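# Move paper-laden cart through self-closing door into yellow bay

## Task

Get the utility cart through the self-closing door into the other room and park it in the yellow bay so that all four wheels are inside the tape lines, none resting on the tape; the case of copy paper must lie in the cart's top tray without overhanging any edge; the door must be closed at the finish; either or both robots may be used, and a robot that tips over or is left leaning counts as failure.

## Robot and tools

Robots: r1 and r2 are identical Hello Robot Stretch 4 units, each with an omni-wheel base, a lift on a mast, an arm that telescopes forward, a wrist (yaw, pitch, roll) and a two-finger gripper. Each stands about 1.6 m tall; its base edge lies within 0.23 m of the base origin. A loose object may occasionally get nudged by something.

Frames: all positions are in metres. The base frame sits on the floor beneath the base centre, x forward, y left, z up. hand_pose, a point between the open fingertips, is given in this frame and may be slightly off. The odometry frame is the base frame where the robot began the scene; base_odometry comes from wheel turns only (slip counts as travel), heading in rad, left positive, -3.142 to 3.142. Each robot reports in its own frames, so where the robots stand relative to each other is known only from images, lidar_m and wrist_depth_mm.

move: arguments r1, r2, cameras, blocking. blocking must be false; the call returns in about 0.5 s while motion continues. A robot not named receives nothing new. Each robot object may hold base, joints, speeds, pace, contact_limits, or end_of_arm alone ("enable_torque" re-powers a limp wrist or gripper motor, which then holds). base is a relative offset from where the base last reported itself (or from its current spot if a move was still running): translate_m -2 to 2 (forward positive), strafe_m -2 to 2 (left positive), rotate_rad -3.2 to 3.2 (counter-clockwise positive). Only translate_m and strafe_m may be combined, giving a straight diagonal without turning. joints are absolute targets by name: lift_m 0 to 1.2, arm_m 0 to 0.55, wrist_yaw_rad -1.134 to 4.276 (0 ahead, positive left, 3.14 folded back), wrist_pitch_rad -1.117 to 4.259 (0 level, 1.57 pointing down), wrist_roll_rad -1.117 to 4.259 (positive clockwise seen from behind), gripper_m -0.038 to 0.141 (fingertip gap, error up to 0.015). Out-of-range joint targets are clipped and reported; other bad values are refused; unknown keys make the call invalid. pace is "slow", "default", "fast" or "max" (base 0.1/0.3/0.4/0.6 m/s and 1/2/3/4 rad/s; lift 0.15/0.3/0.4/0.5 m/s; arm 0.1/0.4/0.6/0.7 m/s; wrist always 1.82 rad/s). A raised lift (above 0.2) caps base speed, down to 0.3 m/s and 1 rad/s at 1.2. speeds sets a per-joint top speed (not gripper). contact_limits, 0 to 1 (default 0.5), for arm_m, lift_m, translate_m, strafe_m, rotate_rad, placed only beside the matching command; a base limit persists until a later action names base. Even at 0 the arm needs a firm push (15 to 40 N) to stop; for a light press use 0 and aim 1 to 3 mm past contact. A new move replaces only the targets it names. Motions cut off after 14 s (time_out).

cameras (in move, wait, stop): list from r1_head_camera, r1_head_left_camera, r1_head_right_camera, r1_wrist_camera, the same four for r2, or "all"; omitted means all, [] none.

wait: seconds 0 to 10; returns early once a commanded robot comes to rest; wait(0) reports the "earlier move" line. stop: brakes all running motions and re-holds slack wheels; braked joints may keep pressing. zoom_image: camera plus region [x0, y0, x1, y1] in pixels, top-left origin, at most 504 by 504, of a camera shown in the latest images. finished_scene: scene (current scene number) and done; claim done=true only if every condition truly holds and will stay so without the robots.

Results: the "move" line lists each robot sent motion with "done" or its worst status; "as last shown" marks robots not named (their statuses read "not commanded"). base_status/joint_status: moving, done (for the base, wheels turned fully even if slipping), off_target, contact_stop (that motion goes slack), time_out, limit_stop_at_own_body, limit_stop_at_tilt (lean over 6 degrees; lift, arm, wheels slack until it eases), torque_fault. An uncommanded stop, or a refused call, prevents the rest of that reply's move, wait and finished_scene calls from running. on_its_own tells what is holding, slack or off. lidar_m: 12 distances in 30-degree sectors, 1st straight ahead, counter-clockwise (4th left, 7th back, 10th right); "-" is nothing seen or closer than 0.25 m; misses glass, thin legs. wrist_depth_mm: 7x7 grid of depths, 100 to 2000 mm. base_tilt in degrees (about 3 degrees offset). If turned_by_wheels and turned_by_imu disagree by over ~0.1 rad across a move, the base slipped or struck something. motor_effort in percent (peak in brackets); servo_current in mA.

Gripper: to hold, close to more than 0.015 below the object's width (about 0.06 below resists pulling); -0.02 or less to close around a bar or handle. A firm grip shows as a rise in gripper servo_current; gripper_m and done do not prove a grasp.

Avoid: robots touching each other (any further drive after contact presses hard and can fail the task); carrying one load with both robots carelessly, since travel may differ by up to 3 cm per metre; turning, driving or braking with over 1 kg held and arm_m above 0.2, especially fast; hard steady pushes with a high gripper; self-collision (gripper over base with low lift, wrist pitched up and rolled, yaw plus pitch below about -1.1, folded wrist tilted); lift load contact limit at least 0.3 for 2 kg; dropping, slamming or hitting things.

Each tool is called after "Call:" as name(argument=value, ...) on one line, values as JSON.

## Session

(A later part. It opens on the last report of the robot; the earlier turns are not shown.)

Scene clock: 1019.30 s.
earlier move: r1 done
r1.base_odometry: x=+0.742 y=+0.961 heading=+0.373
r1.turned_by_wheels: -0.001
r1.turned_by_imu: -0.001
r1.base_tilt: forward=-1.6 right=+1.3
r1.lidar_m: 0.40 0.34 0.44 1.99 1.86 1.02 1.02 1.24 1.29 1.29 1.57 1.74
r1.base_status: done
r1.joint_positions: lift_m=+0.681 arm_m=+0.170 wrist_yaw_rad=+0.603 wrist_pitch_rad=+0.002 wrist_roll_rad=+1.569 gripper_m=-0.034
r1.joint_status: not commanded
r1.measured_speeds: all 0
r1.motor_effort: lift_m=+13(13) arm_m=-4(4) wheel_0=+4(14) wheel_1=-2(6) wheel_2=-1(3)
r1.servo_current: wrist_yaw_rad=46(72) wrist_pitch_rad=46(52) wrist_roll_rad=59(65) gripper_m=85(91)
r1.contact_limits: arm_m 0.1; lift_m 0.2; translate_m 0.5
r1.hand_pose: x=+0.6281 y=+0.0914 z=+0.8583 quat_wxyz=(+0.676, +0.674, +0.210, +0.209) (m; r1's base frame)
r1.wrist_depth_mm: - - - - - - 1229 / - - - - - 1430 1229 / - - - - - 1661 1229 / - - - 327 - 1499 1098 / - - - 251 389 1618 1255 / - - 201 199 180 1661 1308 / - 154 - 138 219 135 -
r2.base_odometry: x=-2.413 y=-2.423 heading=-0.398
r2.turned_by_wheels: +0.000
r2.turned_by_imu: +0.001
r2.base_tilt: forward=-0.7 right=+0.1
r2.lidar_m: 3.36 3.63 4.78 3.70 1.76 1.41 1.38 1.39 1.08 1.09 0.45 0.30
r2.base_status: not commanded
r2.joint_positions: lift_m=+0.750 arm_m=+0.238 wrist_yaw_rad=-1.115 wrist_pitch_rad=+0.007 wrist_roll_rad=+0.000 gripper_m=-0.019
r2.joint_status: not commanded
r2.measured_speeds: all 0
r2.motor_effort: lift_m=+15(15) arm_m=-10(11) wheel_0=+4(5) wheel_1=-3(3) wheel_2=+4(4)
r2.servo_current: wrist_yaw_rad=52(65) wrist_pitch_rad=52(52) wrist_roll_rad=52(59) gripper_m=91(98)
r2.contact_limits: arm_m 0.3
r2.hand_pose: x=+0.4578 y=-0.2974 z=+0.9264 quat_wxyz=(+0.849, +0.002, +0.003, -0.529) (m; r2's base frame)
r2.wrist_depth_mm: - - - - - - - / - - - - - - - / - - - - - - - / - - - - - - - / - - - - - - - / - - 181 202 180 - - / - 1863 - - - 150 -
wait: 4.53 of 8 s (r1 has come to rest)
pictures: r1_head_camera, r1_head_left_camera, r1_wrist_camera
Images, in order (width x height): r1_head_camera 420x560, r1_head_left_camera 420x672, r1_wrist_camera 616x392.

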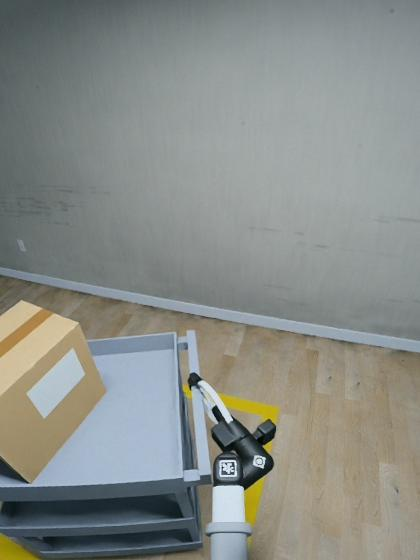

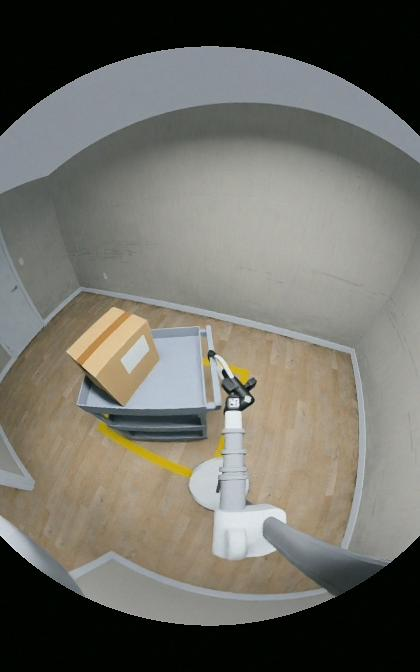

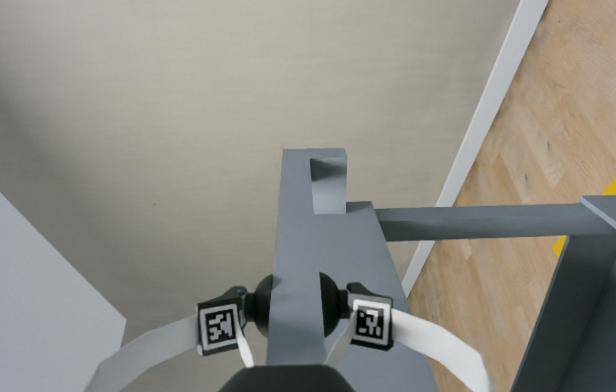

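Call:
move(blocking=false, r1={"joints":{"gripper_m":0.1}}, cameras=[])

Call:
wait(seconds=3, cameras=[])

Call:
move(blocking=false, r1={"base":{"strafe_m":-0.15,"translate_m":-0.06},"pace":"slow"}, cameras=[])

Call:
wait(seconds=6, cameras=["r1_head_camera","r1_wrist_camera","r1_head_left_camera"])

Scene clock: 1036.20 s.
move: r1 moving
r1.base_odometry: x=+0.742 y=+0.961 heading=+0.372
r1.turned_by_wheels: +0.000
r1.turned_by_imu: +0.000
r1.base_tilt: forward=-1.6 right=+1.3
r1.lidar_m: 0.39 0.35 0.46 2.02 1.88 1.03 1.04 1.24 1.28 1.29 1.57 1.74
r1.base_status: not commanded
r1.joint_positions: lift_m=+0.681 arm_m=+0.170 wrist_yaw_rad=+0.603 wrist_pitch_rad=+0.002 wrist_roll_rad=+1.569 gripper_m=-0.009
r1.joint_status: gripper_m moving
r1.measured_speeds: all 0
r1.motor_effort: lift_m=+13(13) arm_m=-3(4) wheel_0=+4(5) wheel_1=-2(3) wheel_2=-1(1)
r1.servo_current: wrist_yaw_rad=52(59) wrist_pitch_rad=39(46) wrist_roll_rad=46(59) gripper_m=52(98)
r1.contact_limits: arm_m 0.1; lift_m 0.2; translate_m 0.5
r1.hand_pose: x=+0.6280 y=+0.0914 z=+0.8583 quat_wxyz=(+0.676, +0.674, +0.210, +0.209) (m; r1's base frame)
r1.wrist_depth_mm: - - - - - - 1205 / - - - - - 1464 1229 / - - - - - 1661 1229 / - - - 334 - 1661 1098 / - - - 242 392 1618 1255 / - - 203 201 182 1661 1281 / - 157 - - 216 135 -
r2: as last shown
r2.turned_by_imu: +0.000
r2.base_tilt: forward=-0.6 right=+0.1
r2.lidar_m: 3.35 3.65 4.76 3.67 1.79 1.41 1.37 1.41 1.11 1.08 0.44 0.29
r2.motor_effort: lift_m=+15(15) arm_m=-10(10) wheel_0=+4(5) wheel_1=-3(3) wheel_2=+4(4)
r2.servo_current: wrist_yaw_rad=59(59) wrist_pitch_rad=46(52) wrist_roll_rad=39(59) gripper_m=91(98)
r2.contact_limits: arm_m 0.3
r2.wrist_depth_mm: - - - - - - - / - - - - - - - / - - - - - - - / - - - - - - - / - - - - - - - / - - 181 202 180 - - / - 1921 - - - 150 -
pictures: none
No camera images: "cameras" was empty.

Scene clock: 1037.70 s.
earlier move: r1 done
r1.base_odometry: x=+0.742 y=+0.961 heading=+0.372
r1.turned_by_wheels: +0.000
r1.turned_by_imu: +0.000
r1.base_tilt: forward=-1.6 right=+1.2
r1.lidar_m: 0.35 0.34 0.44 2.01 1.88 1.04 1.02 1.24 1.30 1.29 1.56 1.72
r1.base_status: not commanded
r1.joint_positions: lift_m=+0.681 arm_m=+0.170 wrist_yaw_rad=+0.603 wrist_pitch_rad=+0.002 wrist_roll_rad=+1.569 gripper_m=+0.100
r1.joint_status: all done
r1.measured_speeds: all 0
r1.motor_effort: lift_m=+12(13) arm_m=-2(4) wheel_0=+4(5) wheel_1=-2(3) wheel_2=-1(1)
r1.servo_current: wrist_yaw_rad=59(59) wrist_pitch_rad=46(46) wrist_roll_rad=52(72) gripper_m=39(98)
r1.contact_limits: arm_m 0.1; lift_m 0.2; translate_m 0.5
r1.hand_pose: x=+0.6280 y=+0.0914 z=+0.8583 quat_wxyz=(+0.676, +0.674, +0.210, +0.209) (m; r1's base frame)
r1.wrist_depth_mm: - - - - - - 1205 / - - - - - 1464 1229 / - - - - - 1661 1205 / - - - 338 - 1618 1118 / - - - 257 392 1537 1255 / - - 215 - 193 1576 1336 / - - - 144 231 1661 -
r2.base_odometry: x=-2.413 y=-2.423 heading=-0.398
r2.turned_by_wheels: +0.000
r2.turned_by_imu: +0.000
r2.base_tilt: forward=-0.7 right=+0.0
r2.lidar_m: 3.36 3.65 4.79 3.72 1.80 1.41 1.37 1.42 1.10 1.08 0.45 0.30
r2.base_status: not commanded
r2.joint_positions: lift_m=+0.750 arm_m=+0.238 wrist_yaw_rad=-1.115 wrist_pitch_rad=+0.007 wrist_roll_rad=+0.000 gripper_m=-0.019
r2.joint_status: not commanded
r2.measured_speeds: all 0
r2.motor_effort: lift_m=+15(15) arm_m=-10(10) wheel_0=+4(5) wheel_1=-2(3) wheel_2=+4(4)
r2.servo_current: wrist_yaw_rad=52(65) wrist_pitch_rad=52(59) wrist_roll_rad=46(59) gripper_m=91(104)
r2.contact_limits: arm_m 0.3
r2.hand_pose: x=+0.4578 y=-0.2974 z=+0.9264 quat_wxyz=(+0.849, +0.002, +0.003, -0.529) (m; r2's base frame)
r2.wrist_depth_mm: - - - - - - - / - - - - - - - / - - - - - - - / - - - - - - - / - - - - - - - / - - 181 202 181 - - / - 1921 - - - 150 -
wait: 1.50 of 3 s (r1 has come to rest)
pictures: none
No camera images: "cameras" was empty.

Scene clock: 1038.20 s.
move: r1 moving
r1.base_odometry: x=+0.742 y=+0.948 heading=+0.373
r1.turned_by_wheels: +0.000
r1.turned_by_imu: +0.000
r1.base_tilt: forward=-1.6 right=+1.3
r1.lidar_m: 0.39 0.35 0.46 2.00 1.88 1.02 1.04 1.24 1.30 1.30 1.52 1.73
r1.base_status: translate_m moving; strafe_m moving
r1.joint_positions: lift_m=+0.681 arm_m=+0.170 wrist_yaw_rad=+0.603 wrist_pitch_rad=+0.002 wrist_roll_rad=+1.569 gripper_m=+0.100
r1.joint_status: not commanded
r1.measured_speeds: translate_m=-0.018 strafe_m=-0.046 rotate_rad=-0.002 lift_m=+0.000 arm_m=+0.000 wrist_yaw_rad=+0.000 wrist_pitch_rad=+0.000 wrist_roll_rad=+0.000
r1.motor_effort: lift_m=+13(13) arm_m=-2(2) wheel_0=+6(6) wheel_1=-6(8) wheel_2=+2(3)
r1.servo_current: wrist_yaw_rad=52(59) wrist_pitch_rad=39(46) wrist_roll_rad=52(65) gripper_m=46(46)
r1.contact_limits: arm_m 0.1; lift_m 0.2
r1.hand_pose: x=+0.6280 y=+0.0914 z=+0.8583 quat_wxyz=(+0.676, +0.674, +0.210, +0.209) (m; r1's base frame)
r1.wrist_depth_mm: - - - - - - 1205 / - - - - - 1499 1205 / - - - - - 1618 1229 / - - - 362 - 1661 1160 / - - - 272 402 1499 459 / - - 215 219 192 1576 - / - - - 144 240 1708 -
r2: as last shown
r2.base_tilt: forward=-0.6 right=+0.0
r2.lidar_m: 3.34 3.64 4.77 3.72 1.76 1.41 1.39 1.38 1.11 1.08 0.44 0.29
r2.motor_effort: lift_m=+15(15) arm_m=-10(10) wheel_0=+4(5) wheel_1=-3(3) wheel_2=+3(4)
r2.servo_current: wrist_yaw_rad=46(59) wrist_pitch_rad=52(52) wrist_roll_rad=59(59) gripper_m=98(98)
r2.contact_limits: arm_m 0.3
r2.wrist_depth_mm: - - - - - - - / - - - - - - - / - - - - - - - / - - - - - - - / - - - - - - - / - - 181 202 180 - - / - 1921 - - - 151 -
pictures: none
No camera images: "cameras" was empty.

Scene clock: 1040.60 s.
earlier move: r1 done
r1.base_odometry: x=+0.741 y=+0.800 heading=+0.373
r1.turned_by_wheels: +0.000
r1.turned_by_imu: -0.001
r1.base_tilt: forward=-1.6 right=+1.3
r1.lidar_m: 1.76 0.45 0.52 2.01 1.17 1.00 1.00 1.20 1.13 1.12 1.35 1.76
r1.base_status: done
r1.joint_positions: lift_m=+0.681 arm_m=+0.170 wrist_yaw_rad=+0.603 wrist_pitch_rad=+0.002 wrist_roll_rad=+1.569 gripper_m=+0.100
r1.joint_status: not commanded
r1.measured_speeds: all 0
r1.motor_effort: lift_m=+13(13) arm_m=+0(2) wheel_0=+4(8) wheel_1=-3(8) wheel_2=+2(5)
r1.servo_current: wrist_yaw_rad=46(59) wrist_pitch_rad=46(46) wrist_roll_rad=59(65) gripper_m=39(46)
r1.contact_limits: arm_m 0.1; lift_m 0.2
r1.hand_pose: x=+0.6280 y=+0.0914 z=+0.8583 quat_wxyz=(+0.676, +0.674, +0.210, +0.209) (m; r1's base frame)
r1.wrist_depth_mm: - - - - - - 1182 / - - - - - 1499 1229 / - - - - - 1618 1255 / - - - - - 1708 1229 / - - - - - 1661 1078 / - - 214 - 198 580 - / - - - 144 - 1921 -
r2.base_odometry: x=-2.413 y=-2.423 heading=-0.398
r2.turned_by_wheels: +0.000
r2.turned_by_imu: +0.000
r2.base_tilt: forward=-0.7 right=+0.1
r2.lidar_m: 3.36 3.66 4.79 3.69 1.77 1.43 1.39 1.38 1.10 1.09 0.45 0.30
r2.base_status: not commanded
r2.joint_positions: lift_m=+0.750 arm_m=+0.238 wrist_yaw_rad=-1.115 wrist_pitch_rad=+0.007 wrist_roll_rad=+0.000 gripper_m=-0.019
r2.joint_status: not commanded
r2.measured_speeds: all 0
r2.motor_effort: lift_m=+15(15) arm_m=-10(11) wheel_0=+5(5) wheel_1=-2(3) wheel_2=+4(4)
r2.servo_current: wrist_yaw_rad=46(65) wrist_pitch_rad=52(59) wrist_roll_rad=46(59) gripper_m=91(98)
r2.contact_limits: arm_m 0.3
r2.hand_pose: x=+0.4578 y=-0.2974 z=+0.9264 quat_wxyz=(+0.849, +0.002, +0.003, -0.529) (m; r2's base frame)
r2.wrist_depth_mm: - - - - - - - / - - - - - - - / - - - - - - - / - - - - - - - / - - - - - - - / - - 181 202 180 - - / - 1863 - - - 150 -
wait: 2.40 of 6 s (r1 has come to rest)
pictures: r1_head_camera, r1_head_left_camera, r1_wrist_camera
Images, in order (width x height): r1_head_camera 420x560, r1_head_left_camera 420x672, r1_wrist_camera 616x392.

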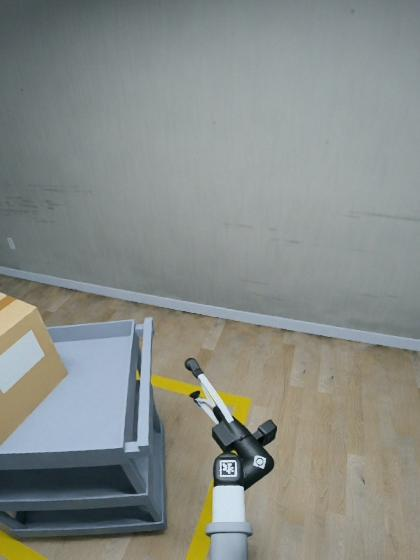

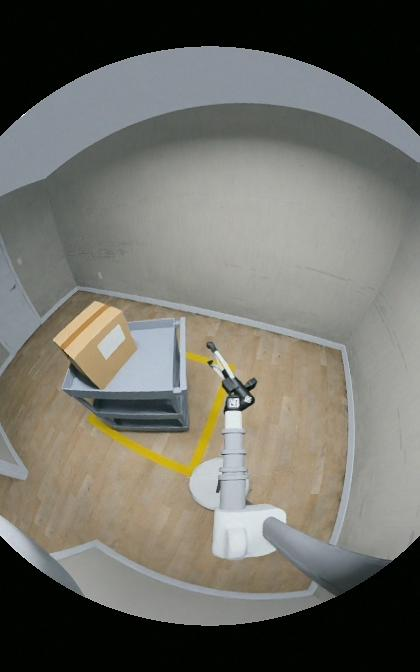

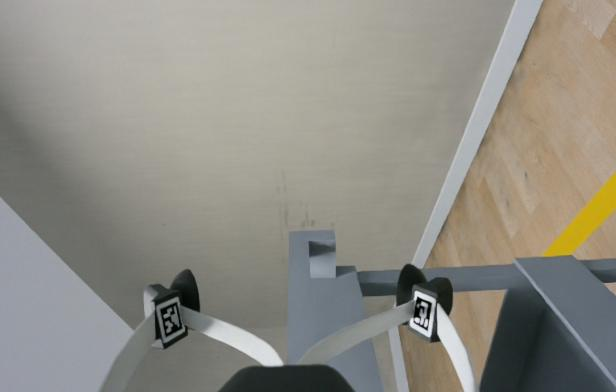

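Call:
move(blocking=false, r1={"base":{"translate_m":-0.5},"joints":{"arm_m":0.0,"wrist_yaw_rad":0.0,"gripper_m":-0.02}}, cameras=[])

Call:
wait(seconds=4, cameras=[])

Call:
wait(seconds=1, cameras=[])

Call:
move(blocking=false, r1={"base":{"rotate_rad":-0.2}}, cameras=[])

Call:
wait(seconds=3, cameras=[])

Call:
move(blocking=false, r1={"base":{"strafe_m":0.7}}, cameras=[])

Call:
wait(seconds=5, cameras=["r1_head_camera","r1_head_left_camera"])

Call:
zoom_image(camera="r1_head_camera", region=[0, 200, 420, 560])

Scene clock: 1056.13 s.
move: r1 moving
r1.base_odometry: x=+0.712 y=+0.788 heading=+0.372
r1.turned_by_wheels: +0.000
r1.turned_by_imu: -0.001
r1.base_tilt: forward=-1.6 right=+1.3
r1.lidar_m: 1.76 0.46 0.58 2.00 1.14 0.98 0.99 1.17 1.11 1.14 1.34 1.76
r1.base_status: translate_m moving
r1.joint_positions: lift_m=+0.681 arm_m=+0.119 wrist_yaw_rad=+0.071 wrist_pitch_rad=+0.002 wrist_roll_rad=+1.569 gripper_m=+0.084
r1.joint_status: arm_m moving; wrist_yaw_rad moving; gripper_m moving
r1.measured_speeds: translate_m=-0.122 strafe_m=+0.002 rotate_rad=+0.004 lift_m=+0.000 arm_m=-0.195 wrist_yaw_rad=-1.064 wrist_pitch_rad=+0.000 wrist_roll_rad=+0.000
r1.motor_effort: lift_m=+13(13) arm_m=-7(7) wheel_0=-5(7) wheel_1=-7(7) wheel_2=+9(10)
r1.servo_current: wrist_yaw_rad=59(117) wrist_pitch_rad=39(46) wrist_roll_rad=52(65) gripper_m=85(85)
r1.contact_limits: lift_m 0.2
r1.hand_pose: x=+0.5842 y=-0.0668 z=+0.8583 quat_wxyz=(+0.707, +0.706, +0.026, +0.024) (m; r1's base frame)
r1.wrist_depth_mm: - - - - - - 1160 / - - - - - - 1205 / - - - - - - 1229 / - - - - - 1464 1229 / - - - - - 1618 1229 / - - 194 - 191 1537 1255 / - 152 - 139 - 1464 1229
r2: as last shown
r2.lidar_m: 3.36 3.65 4.78 3.67 1.78 1.38 1.37 1.39 1.12 1.07 0.45 0.30
r2.servo_current: wrist_yaw_rad=52(59) wrist_pitch_rad=46(52) wrist_roll_rad=46(52) gripper_m=91(98)
r2.contact_limits: arm_m 0.3
r2.wrist_depth_mm: - - - - - - - / - - - - - - - / - - - - - - - / - - - - - - - / - - - - - - - / - - 181 201 180 - - / - 1863 - - - 150 -
pictures: none
No camera images: "cameras" was empty.

Scene clock: 1058.77 s.
earlier move: r1 done
r1.base_odometry: x=+0.275 y=+0.618 heading=+0.372
r1.turned_by_wheels: +0.000
r1.turned_by_imu: +0.000
r1.base_tilt: forward=-1.6 right=+1.3
r1.lidar_m: 0.92 0.92 1.17 1.94 0.63 0.54 0.54 0.65 0.99 0.99 1.20 2.19
r1.base_status: done
r1.joint_positions: lift_m=+0.680 arm_m=+0.000 wrist_yaw_rad=+0.003 wrist_pitch_rad=+0.002 wrist_roll_rad=+1.569 gripper_m=-0.019
r1.joint_status: all done
r1.measured_speeds: all 0
r1.motor_effort: lift_m=+13(13) arm_m=-5(9) wheel_0=-2(9) wheel_1=-2(8) wheel_2=+0(10)
r1.servo_current: wrist_yaw_rad=59(117) wrist_pitch_rad=39(52) wrist_roll_rad=65(78) gripper_m=52(137)
r1.contact_limits: lift_m 0.2
r1.hand_pose: x=+0.4596 y=-0.0867 z=+0.8582 quat_wxyz=(+0.708, +0.706, +0.002, +0.000) (m; r1's base frame)
r1.wrist_depth_mm: - - - - - 1708 1229 / - - - - - 1661 1255 / - - - - - 1756 1229 / - - - - - 1756 1182 / - - - - - 1808 1255 / - - - 199 - 1808 1255 / - - 179 180 145 1576 1160
r2.base_odometry: x=-2.413 y=-2.423 heading=-0.398
r2.turned_by_wheels: +0.000
r2.turned_by_imu: +0.000
r2.base_tilt: forward=-0.7 right=+0.1
r2.lidar_m: 3.37 3.68 4.79 3.73 1.77 1.40 1.39 1.42 1.10 1.09 0.43 0.28
r2.base_status: not commanded
r2.joint_positions: lift_m=+0.750 arm_m=+0.238 wrist_yaw_rad=-1.115 wrist_pitch_rad=+0.007 wrist_roll_rad=+0.000 gripper_m=-0.019
r2.joint_status: not commanded
r2.measured_speeds: all 0
r2.motor_effort: lift_m=+15(15) arm_m=-10(11) wheel_0=+4(5) wheel_1=-2(3) wheel_2=+4(4)
r2.servo_current: wrist_yaw_rad=46(65) wrist_pitch_rad=46(59) wrist_roll_rad=46(59) gripper_m=91(98)
r2.contact_limits: arm_m 0.3
r2.hand_pose: x=+0.4578 y=-0.2974 z=+0.9264 quat_wxyz=(+0.849, +0.002, +0.003, -0.529) (m; r2's base frame)
r2.wrist_depth_mm: - - - - - - - / - - - - - - - / - - - - - - - / - - - - - - - / - - - - - - - / - - 181 202 180 - - / - 1808 - - - 151 -
wait: 2.63 of 4 s (r1 has come to rest)
pictures: none
No camera images: "cameras" was empty.

Scene clock: 1059.77 s.
r1.base_odometry: x=+0.275 y=+0.618 heading=+0.372
r1.turned_by_wheels: +0.000
r1.turned_by_imu: +0.000
r1.base_tilt: forward=-1.6 right=+1.3
r1.lidar_m: 0.92 0.93 1.15 1.92 0.61 0.54 0.55 0.66 0.96 1.00 1.19 2.16
r1.base_status: done
r1.joint_positions: lift_m=+0.680 arm_m=+0.000 wrist_yaw_rad=+0.003 wrist_pitch_rad=+0.002 wrist_roll_rad=+1.569 gripper_m=-0.019
r1.joint_status: all done
r1.measured_speeds: all 0
r1.motor_effort: lift_m=+13(13) arm_m=-5(9) wheel_0=-2(9) wheel_1=-2(8) wheel_2=+0(10)
r1.servo_current: wrist_yaw_rad=46(117) wrist_pitch_rad=39(52) wrist_roll_rad=52(78) gripper_m=52(137)
r1.contact_limits: lift_m 0.2
r1.hand_pose: x=+0.4596 y=-0.0867 z=+0.8582 quat_wxyz=(+0.708, +0.706, +0.002, +0.000) (m; r1's base frame)
r1.wrist_depth_mm: - - - - - 1756 1205 / - - - - - 1708 1229 / - - - - - 1708 1229 / - - - - - 1756 1160 / - - - - - 1863 1281 / - - - 198 - 1808 1255 / - - 180 180 145 1576 1118
r2.base_odometry: x=-2.413 y=-2.423 heading=-0.398
r2.turned_by_wheels: +0.000
r2.turned_by_imu: +0.000
r2.base_tilt: forward=-0.6 right=+0.0
r2.lidar_m: 3.38 3.62 4.77 3.68 1.77 1.38 1.38 1.42 1.10 1.08 0.46 0.29
r2.base_status: not commanded
r2.joint_positions: lift_m=+0.750 arm_m=+0.238 wrist_yaw_rad=-1.115 wrist_pitch_rad=+0.007 wrist_roll_rad=+0.000 gripper_m=-0.019
r2.joint_status: not commanded
r2.measured_speeds: all 0
r2.motor_effort: lift_m=+15(15) arm_m=-10(11) wheel_0=+4(5) wheel_1=-3(3) wheel_2=+4(4)
r2.servo_current: wrist_yaw_rad=59(65) wrist_pitch_rad=46(59) wrist_roll_rad=52(59) gripper_m=91(98)
r2.contact_limits: arm_m 0.3
r2.hand_pose: x=+0.4578 y=-0.2974 z=+0.9264 quat_wxyz=(+0.849, +0.002, +0.003, -0.529) (m; r2's base frame)
r2.wrist_depth_mm: - - - - - - - / - - - - - - - / - - - - - - - / - - - - - - - / - - - - - - - / - - 181 202 180 - - / - 1921 - - - 150 -
wait: 1.00 s; at rest by 0.27 s
pictures: none
No camera images: "cameras" was empty.

Scene clock: 1060.27 s.
move: r1 moving
r1.base_odometry: x=+0.275 y=+0.618 heading=+0.189
r1.turned_by_wheels: -0.183
r1.turned_by_imu: -0.184
r1.base_tilt: forward=-1.6 right=+1.3
r1.lidar_m: 2.22 0.91 1.03 1.92 0.72 0.56 0.54 0.60 0.94 0.99 1.09 1.61
r1.base_status: rotate_rad moving
r1.joint_positions: lift_m=+0.680 arm_m=+0.000 wrist_yaw_rad=+0.003 wrist_pitch_rad=+0.002 wrist_roll_rad=+1.569 gripper_m=-0.019
r1.joint_status: not commanded
r1.measured_speeds: translate_m=+0.001 strafe_m=-0.001 rotate_rad=-0.295 lift_m=+0.000 arm_m=+0.000 wrist_yaw_rad=+0.000 wrist_pitch_rad=+0.000 wrist_roll_rad=+0.000
r1.motor_effort: lift_m=+13(13) arm_m=-5(5) wheel_0=+3(8) wheel_1=+2(6) wheel_2=+1(7)
r1.servo_current: wrist_yaw_rad=33(65) wrist_pitch_rad=33(52) wrist_roll_rad=46(52) gripper_m=59(59)
r1.contact_limits: lift_m 0.2
r1.hand_pose: x=+0.4596 y=-0.0867 z=+0.8582 quat_wxyz=(+0.708, +0.706, +0.002, +0.000) (m; r1's base frame)
r1.wrist_depth_mm: - - - - - 1708 1205 / - - - - - 1708 1205 / - - - - - 1708 1229 / - - - - - 1756 1205 / - - - - - 1808 1182 / - - - 199 - 1756 1255 / - - 180 180 155 1499 1255
r2: as last shown
r2.lidar_m: 3.36 3.65 4.80 3.67 1.79 1.42 1.39 1.39 1.12 1.07 0.45 0.30
r2.motor_effort: lift_m=+15(15) arm_m=-10(10) wheel_0=+4(5) wheel_1=-3(3) wheel_2=+4(4)
r2.servo_current: wrist_yaw_rad=59(59) wrist_pitch_rad=52(59) wrist_roll_rad=46(52) gripper_m=91(98)
r2.contact_limits: arm_m 0.3
r2.wrist_depth_mm: - - - - - - - / - - - - - - - / - - - - - - - / - - - - - - - / - - - - - - - / - - 181 201 180 - - / - 1921 - - - 150 -
pictures: none
No camera images: "cameras" was empty.

Scene clock: 1060.73 s.
earlier move: r1 done
r1.base_odometry: x=+0.275 y=+0.618 heading=+0.173
r1.turned_by_wheels: -0.017
r1.turned_by_imu: -0.017
r1.base_tilt: forward=-1.6 right=+1.3
r1.lidar_m: 2.22 0.90 1.00 1.91 0.72 0.57 0.54 0.59 0.91 0.99 1.07 1.60
r1.base_status: done
r1.joint_positions: lift_m=+0.680 arm_m=+0.000 wrist_yaw_rad=+0.002 wrist_pitch_rad=+0.002 wrist_roll_rad=+1.569 gripper_m=-0.019
r1.joint_status: not commanded
r1.measured_speeds: all 0
r1.motor_effort: lift_m=+13(13) arm_m=-4(5) wheel_0=+3(8) wheel_1=+2(6) wheel_2=-1(7)
r1.servo_current: wrist_yaw_rad=65(65) wrist_pitch_rad=46(52) wrist_roll_rad=65(65) gripper_m=59(59)
r1.contact_limits: lift_m 0.2
r1.hand_pose: x=+0.4596 y=-0.0867 z=+0.8582 quat_wxyz=(+0.708, +0.706, +0.001, +0.000) (m; r1's base frame)
r1.wrist_depth_mm: - - - - - 1576 1182 / - - - - - 1576 1229 / - - - - - 1808 1229 / - - - - - 1756 1255 / - - - - - 1808 1255 / - - - 199 - 1756 1229 / - - 180 180 154 1464 1255
r2.base_odometry: x=-2.413 y=-2.423 heading=-0.398
r2.turned_by_wheels: +0.000
r2.turned_by_imu: +0.000
r2.base_tilt: forward=-0.7 right=+0.1
r2.lidar_m: 3.35 3.68 4.76 3.66 1.78 1.41 1.39 1.41 1.10 1.08 0.43 0.30
r2.base_status: not commanded
r2.joint_positions: lift_m=+0.750 arm_m=+0.238 wrist_yaw_rad=-1.115 wrist_pitch_rad=+0.007 wrist_roll_rad=+0.000 gripper_m=-0.019
r2.joint_status: not commanded
r2.measured_speeds: all 0
r2.motor_effort: lift_m=+15(15) arm_m=-10(10) wheel_0=+4(5) wheel_1=-2(3) wheel_2=+4(4)
r2.servo_current: wrist_yaw_rad=52(65) wrist_pitch_rad=52(59) wrist_roll_rad=39(59) gripper_m=98(98)
r2.contact_limits: arm_m 0.3
r2.hand_pose: x=+0.4578 y=-0.2974 z=+0.9264 quat_wxyz=(+0.849, +0.002, +0.003, -0.529) (m; r2's base frame)
r2.wrist_depth_mm: - - - - - - - / - - - - - - - / - - - - - - - / - - - - - - - / - - - - - - - / - - 181 201 180 - - / - 1921 - - - 150 -
wait: 0.47 of 3 s (r1 has come to rest)
pictures: none
No camera images: "cameras" was empty.

Scene clock: 1061.23 s.
move: r1 moving
r1.base_odometry: x=+0.269 y=+0.653 heading=+0.173
r1.turned_by_wheels: +0.000
r1.turned_by_imu: +0.000
r1.base_tilt: forward=-1.6 right=+1.3
r1.lidar_m: 2.23 0.89 1.00 1.92 0.72 0.54 0.54 0.59 0.89 1.02 1.13 1.65
r1.base_status: strafe_m moving
r1.joint_positions: lift_m=+0.680 arm_m=+0.000 wrist_yaw_rad=+0.002 wrist_pitch_rad=+0.002 wrist_roll_rad=+1.569 gripper_m=-0.019
r1.joint_status: not commanded
r1.measured_speeds: translate_m=+0.001 strafe_m=+0.141 rotate_rad=-0.004 lift_m=+0.000 arm_m=+0.000 wrist_yaw_rad=+0.000 wrist_pitch_rad=+0.000 wrist_roll_rad=+0.000
r1.motor_effort: lift_m=+13(13) arm_m=-5(5) wheel_0=-7(9) wheel_1=+8(10) wheel_2=+1(1)
r1.servo_current: wrist_yaw_rad=52(59) wrist_pitch_rad=39(46) wrist_roll_rad=65(65) gripper_m=59(59)
r1.contact_limits: lift_m 0.2
r1.hand_pose: x=+0.4596 y=-0.0867 z=+0.8582 quat_wxyz=(+0.708, +0.706, +0.001, +0.000) (m; r1's base frame)
r1.wrist_depth_mm: - - - - - 1618 1205 / - - - - - 1576 1229 / - - - - - 1708 1229 / - - - - - 1756 1255 / - - - - - 1808 1229 / - - - 199 - 1863 1229 / - - 180 179 155 1464 1281
r2: as last shown
r2.base_tilt: forward=-0.7 right=+0.0
r2.lidar_m: 3.36 3.68 4.74 3.70 1.78 1.41 1.37 1.39 1.11 1.07 0.46 0.29
r2.motor_effort: lift_m=+15(15) arm_m=-10(10) wheel_0=+4(5) wheel_1=-3(3) wheel_2=+4(4)
r2.servo_current: wrist_yaw_rad=39(59) wrist_pitch_rad=59(59) wrist_roll_rad=46(52) gripper_m=98(98)
r2.contact_limits: arm_m 0.3
r2.wrist_depth_mm: - - - - - - - / - - - - - - - / - - - - - - - / - - - - - - - / - - - - - - - / - - 181 202 180 - - / - 1983 - - - 150 -
pictures: none
No camera images: "cameras" was empty.

Scene clock: 1064.40 s.
earlier move: r1 done
r1.base_odometry: x=+0.155 y=+1.307 heading=+0.172
r1.turned_by_wheels: +0.000
r1.turned_by_imu: +0.004
r1.base_tilt: forward=-1.6 right=+1.3
r1.lidar_m: 0.67 0.68 3.06 1.45 1.26 0.48 0.47 0.53 0.80 1.68 1.82 0.83
r1.base_status: done
r1.joint_positions: lift_m=+0.680 arm_m=+0.000 wrist_yaw_rad=+0.002 wrist_pitch_rad=+0.002 wrist_roll_rad=+1.569 gripper_m=-0.019
r1.joint_status: not commanded
r1.measured_speeds: all 0
r1.motor_effort: lift_m=+14(14) arm_m=-5(5) wheel_0=-2(12) wheel_1=-2(11) wheel_2=+0(1)
r1.servo_current: wrist_yaw_rad=65(72) wrist_pitch_rad=39(52) wrist_roll_rad=46(65) gripper_m=59(59)
r1.contact_limits: lift_m 0.2
r1.hand_pose: x=+0.4596 y=-0.0867 z=+0.8582 quat_wxyz=(+0.708, +0.706, +0.001, +0.000) (m; r1's base frame)
r1.wrist_depth_mm: - - - - - 1708 1205 / - - - - - 1708 1205 / - - - 609 - 788 1160 / - - - 574 - - - / - - - 544 - - - / - - 676 199 180 - - / - - 179 179 145 - -
r2.base_odometry: x=-2.413 y=-2.423 heading=-0.398
r2.turned_by_wheels: +0.000
r2.turned_by_imu: +0.000
r2.base_tilt: forward=-0.6 right=+0.1
r2.lidar_m: 3.36 3.67 4.79 3.70 1.81 1.41 1.39 1.40 1.11 1.08 0.45 0.30
r2.base_status: not commanded
r2.joint_positions: lift_m=+0.750 arm_m=+0.238 wrist_yaw_rad=-1.115 wrist_pitch_rad=+0.007 wrist_roll_rad=+0.000 gripper_m=-0.019
r2.joint_status: not commanded
r2.measured_speeds: all 0
r2.motor_effort: lift_m=+15(15) arm_m=-10(10) wheel_0=+4(5) wheel_1=-2(3) wheel_2=+4(4)
r2.servo_current: wrist_yaw_rad=52(65) wrist_pitch_rad=52(59) wrist_roll_rad=39(65) gripper_m=98(104)
r2.contact_limits: arm_m 0.3
r2.hand_pose: x=+0.4578 y=-0.2974 z=+0.9264 quat_wxyz=(+0.849, +0.002, +0.003, -0.529) (m; r2's base frame)
r2.wrist_depth_mm: - - - - - - - / - - - - - - - / - - - - - - - / - - - - - - - / - - - - - - - / - - 181 201 180 - - / - 1921 - - - 150 -
wait: 3.17 of 5 s (r1 has come to rest)
pictures: r1_head_camera, r1_head_left_camera
Images, in order (width x height): r1_head_camera 420x560, r1_head_left_camera 420x672.

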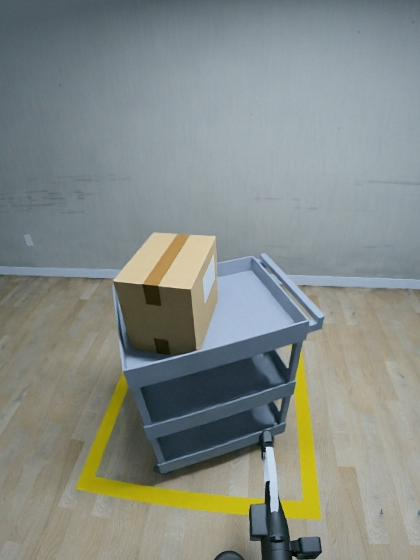

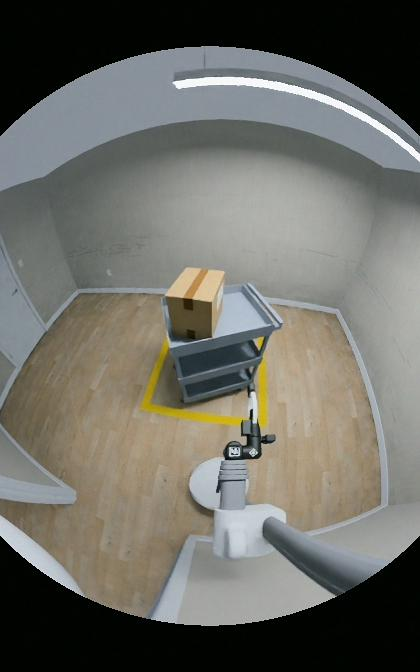

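Scaled by 1.200 from the camera's 420x560 image, which has a finer 600x800 frame.

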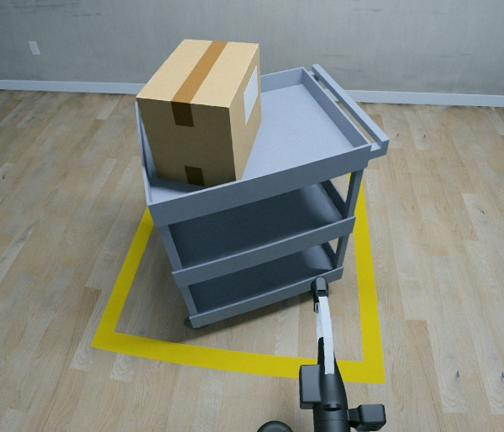

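Call:
zoom_image(camera="r1_head_camera", region=[60, 320, 340, 540])

Scaled by 1.800 from the camera's 420x560 image, which has a finer 600x800 frame.

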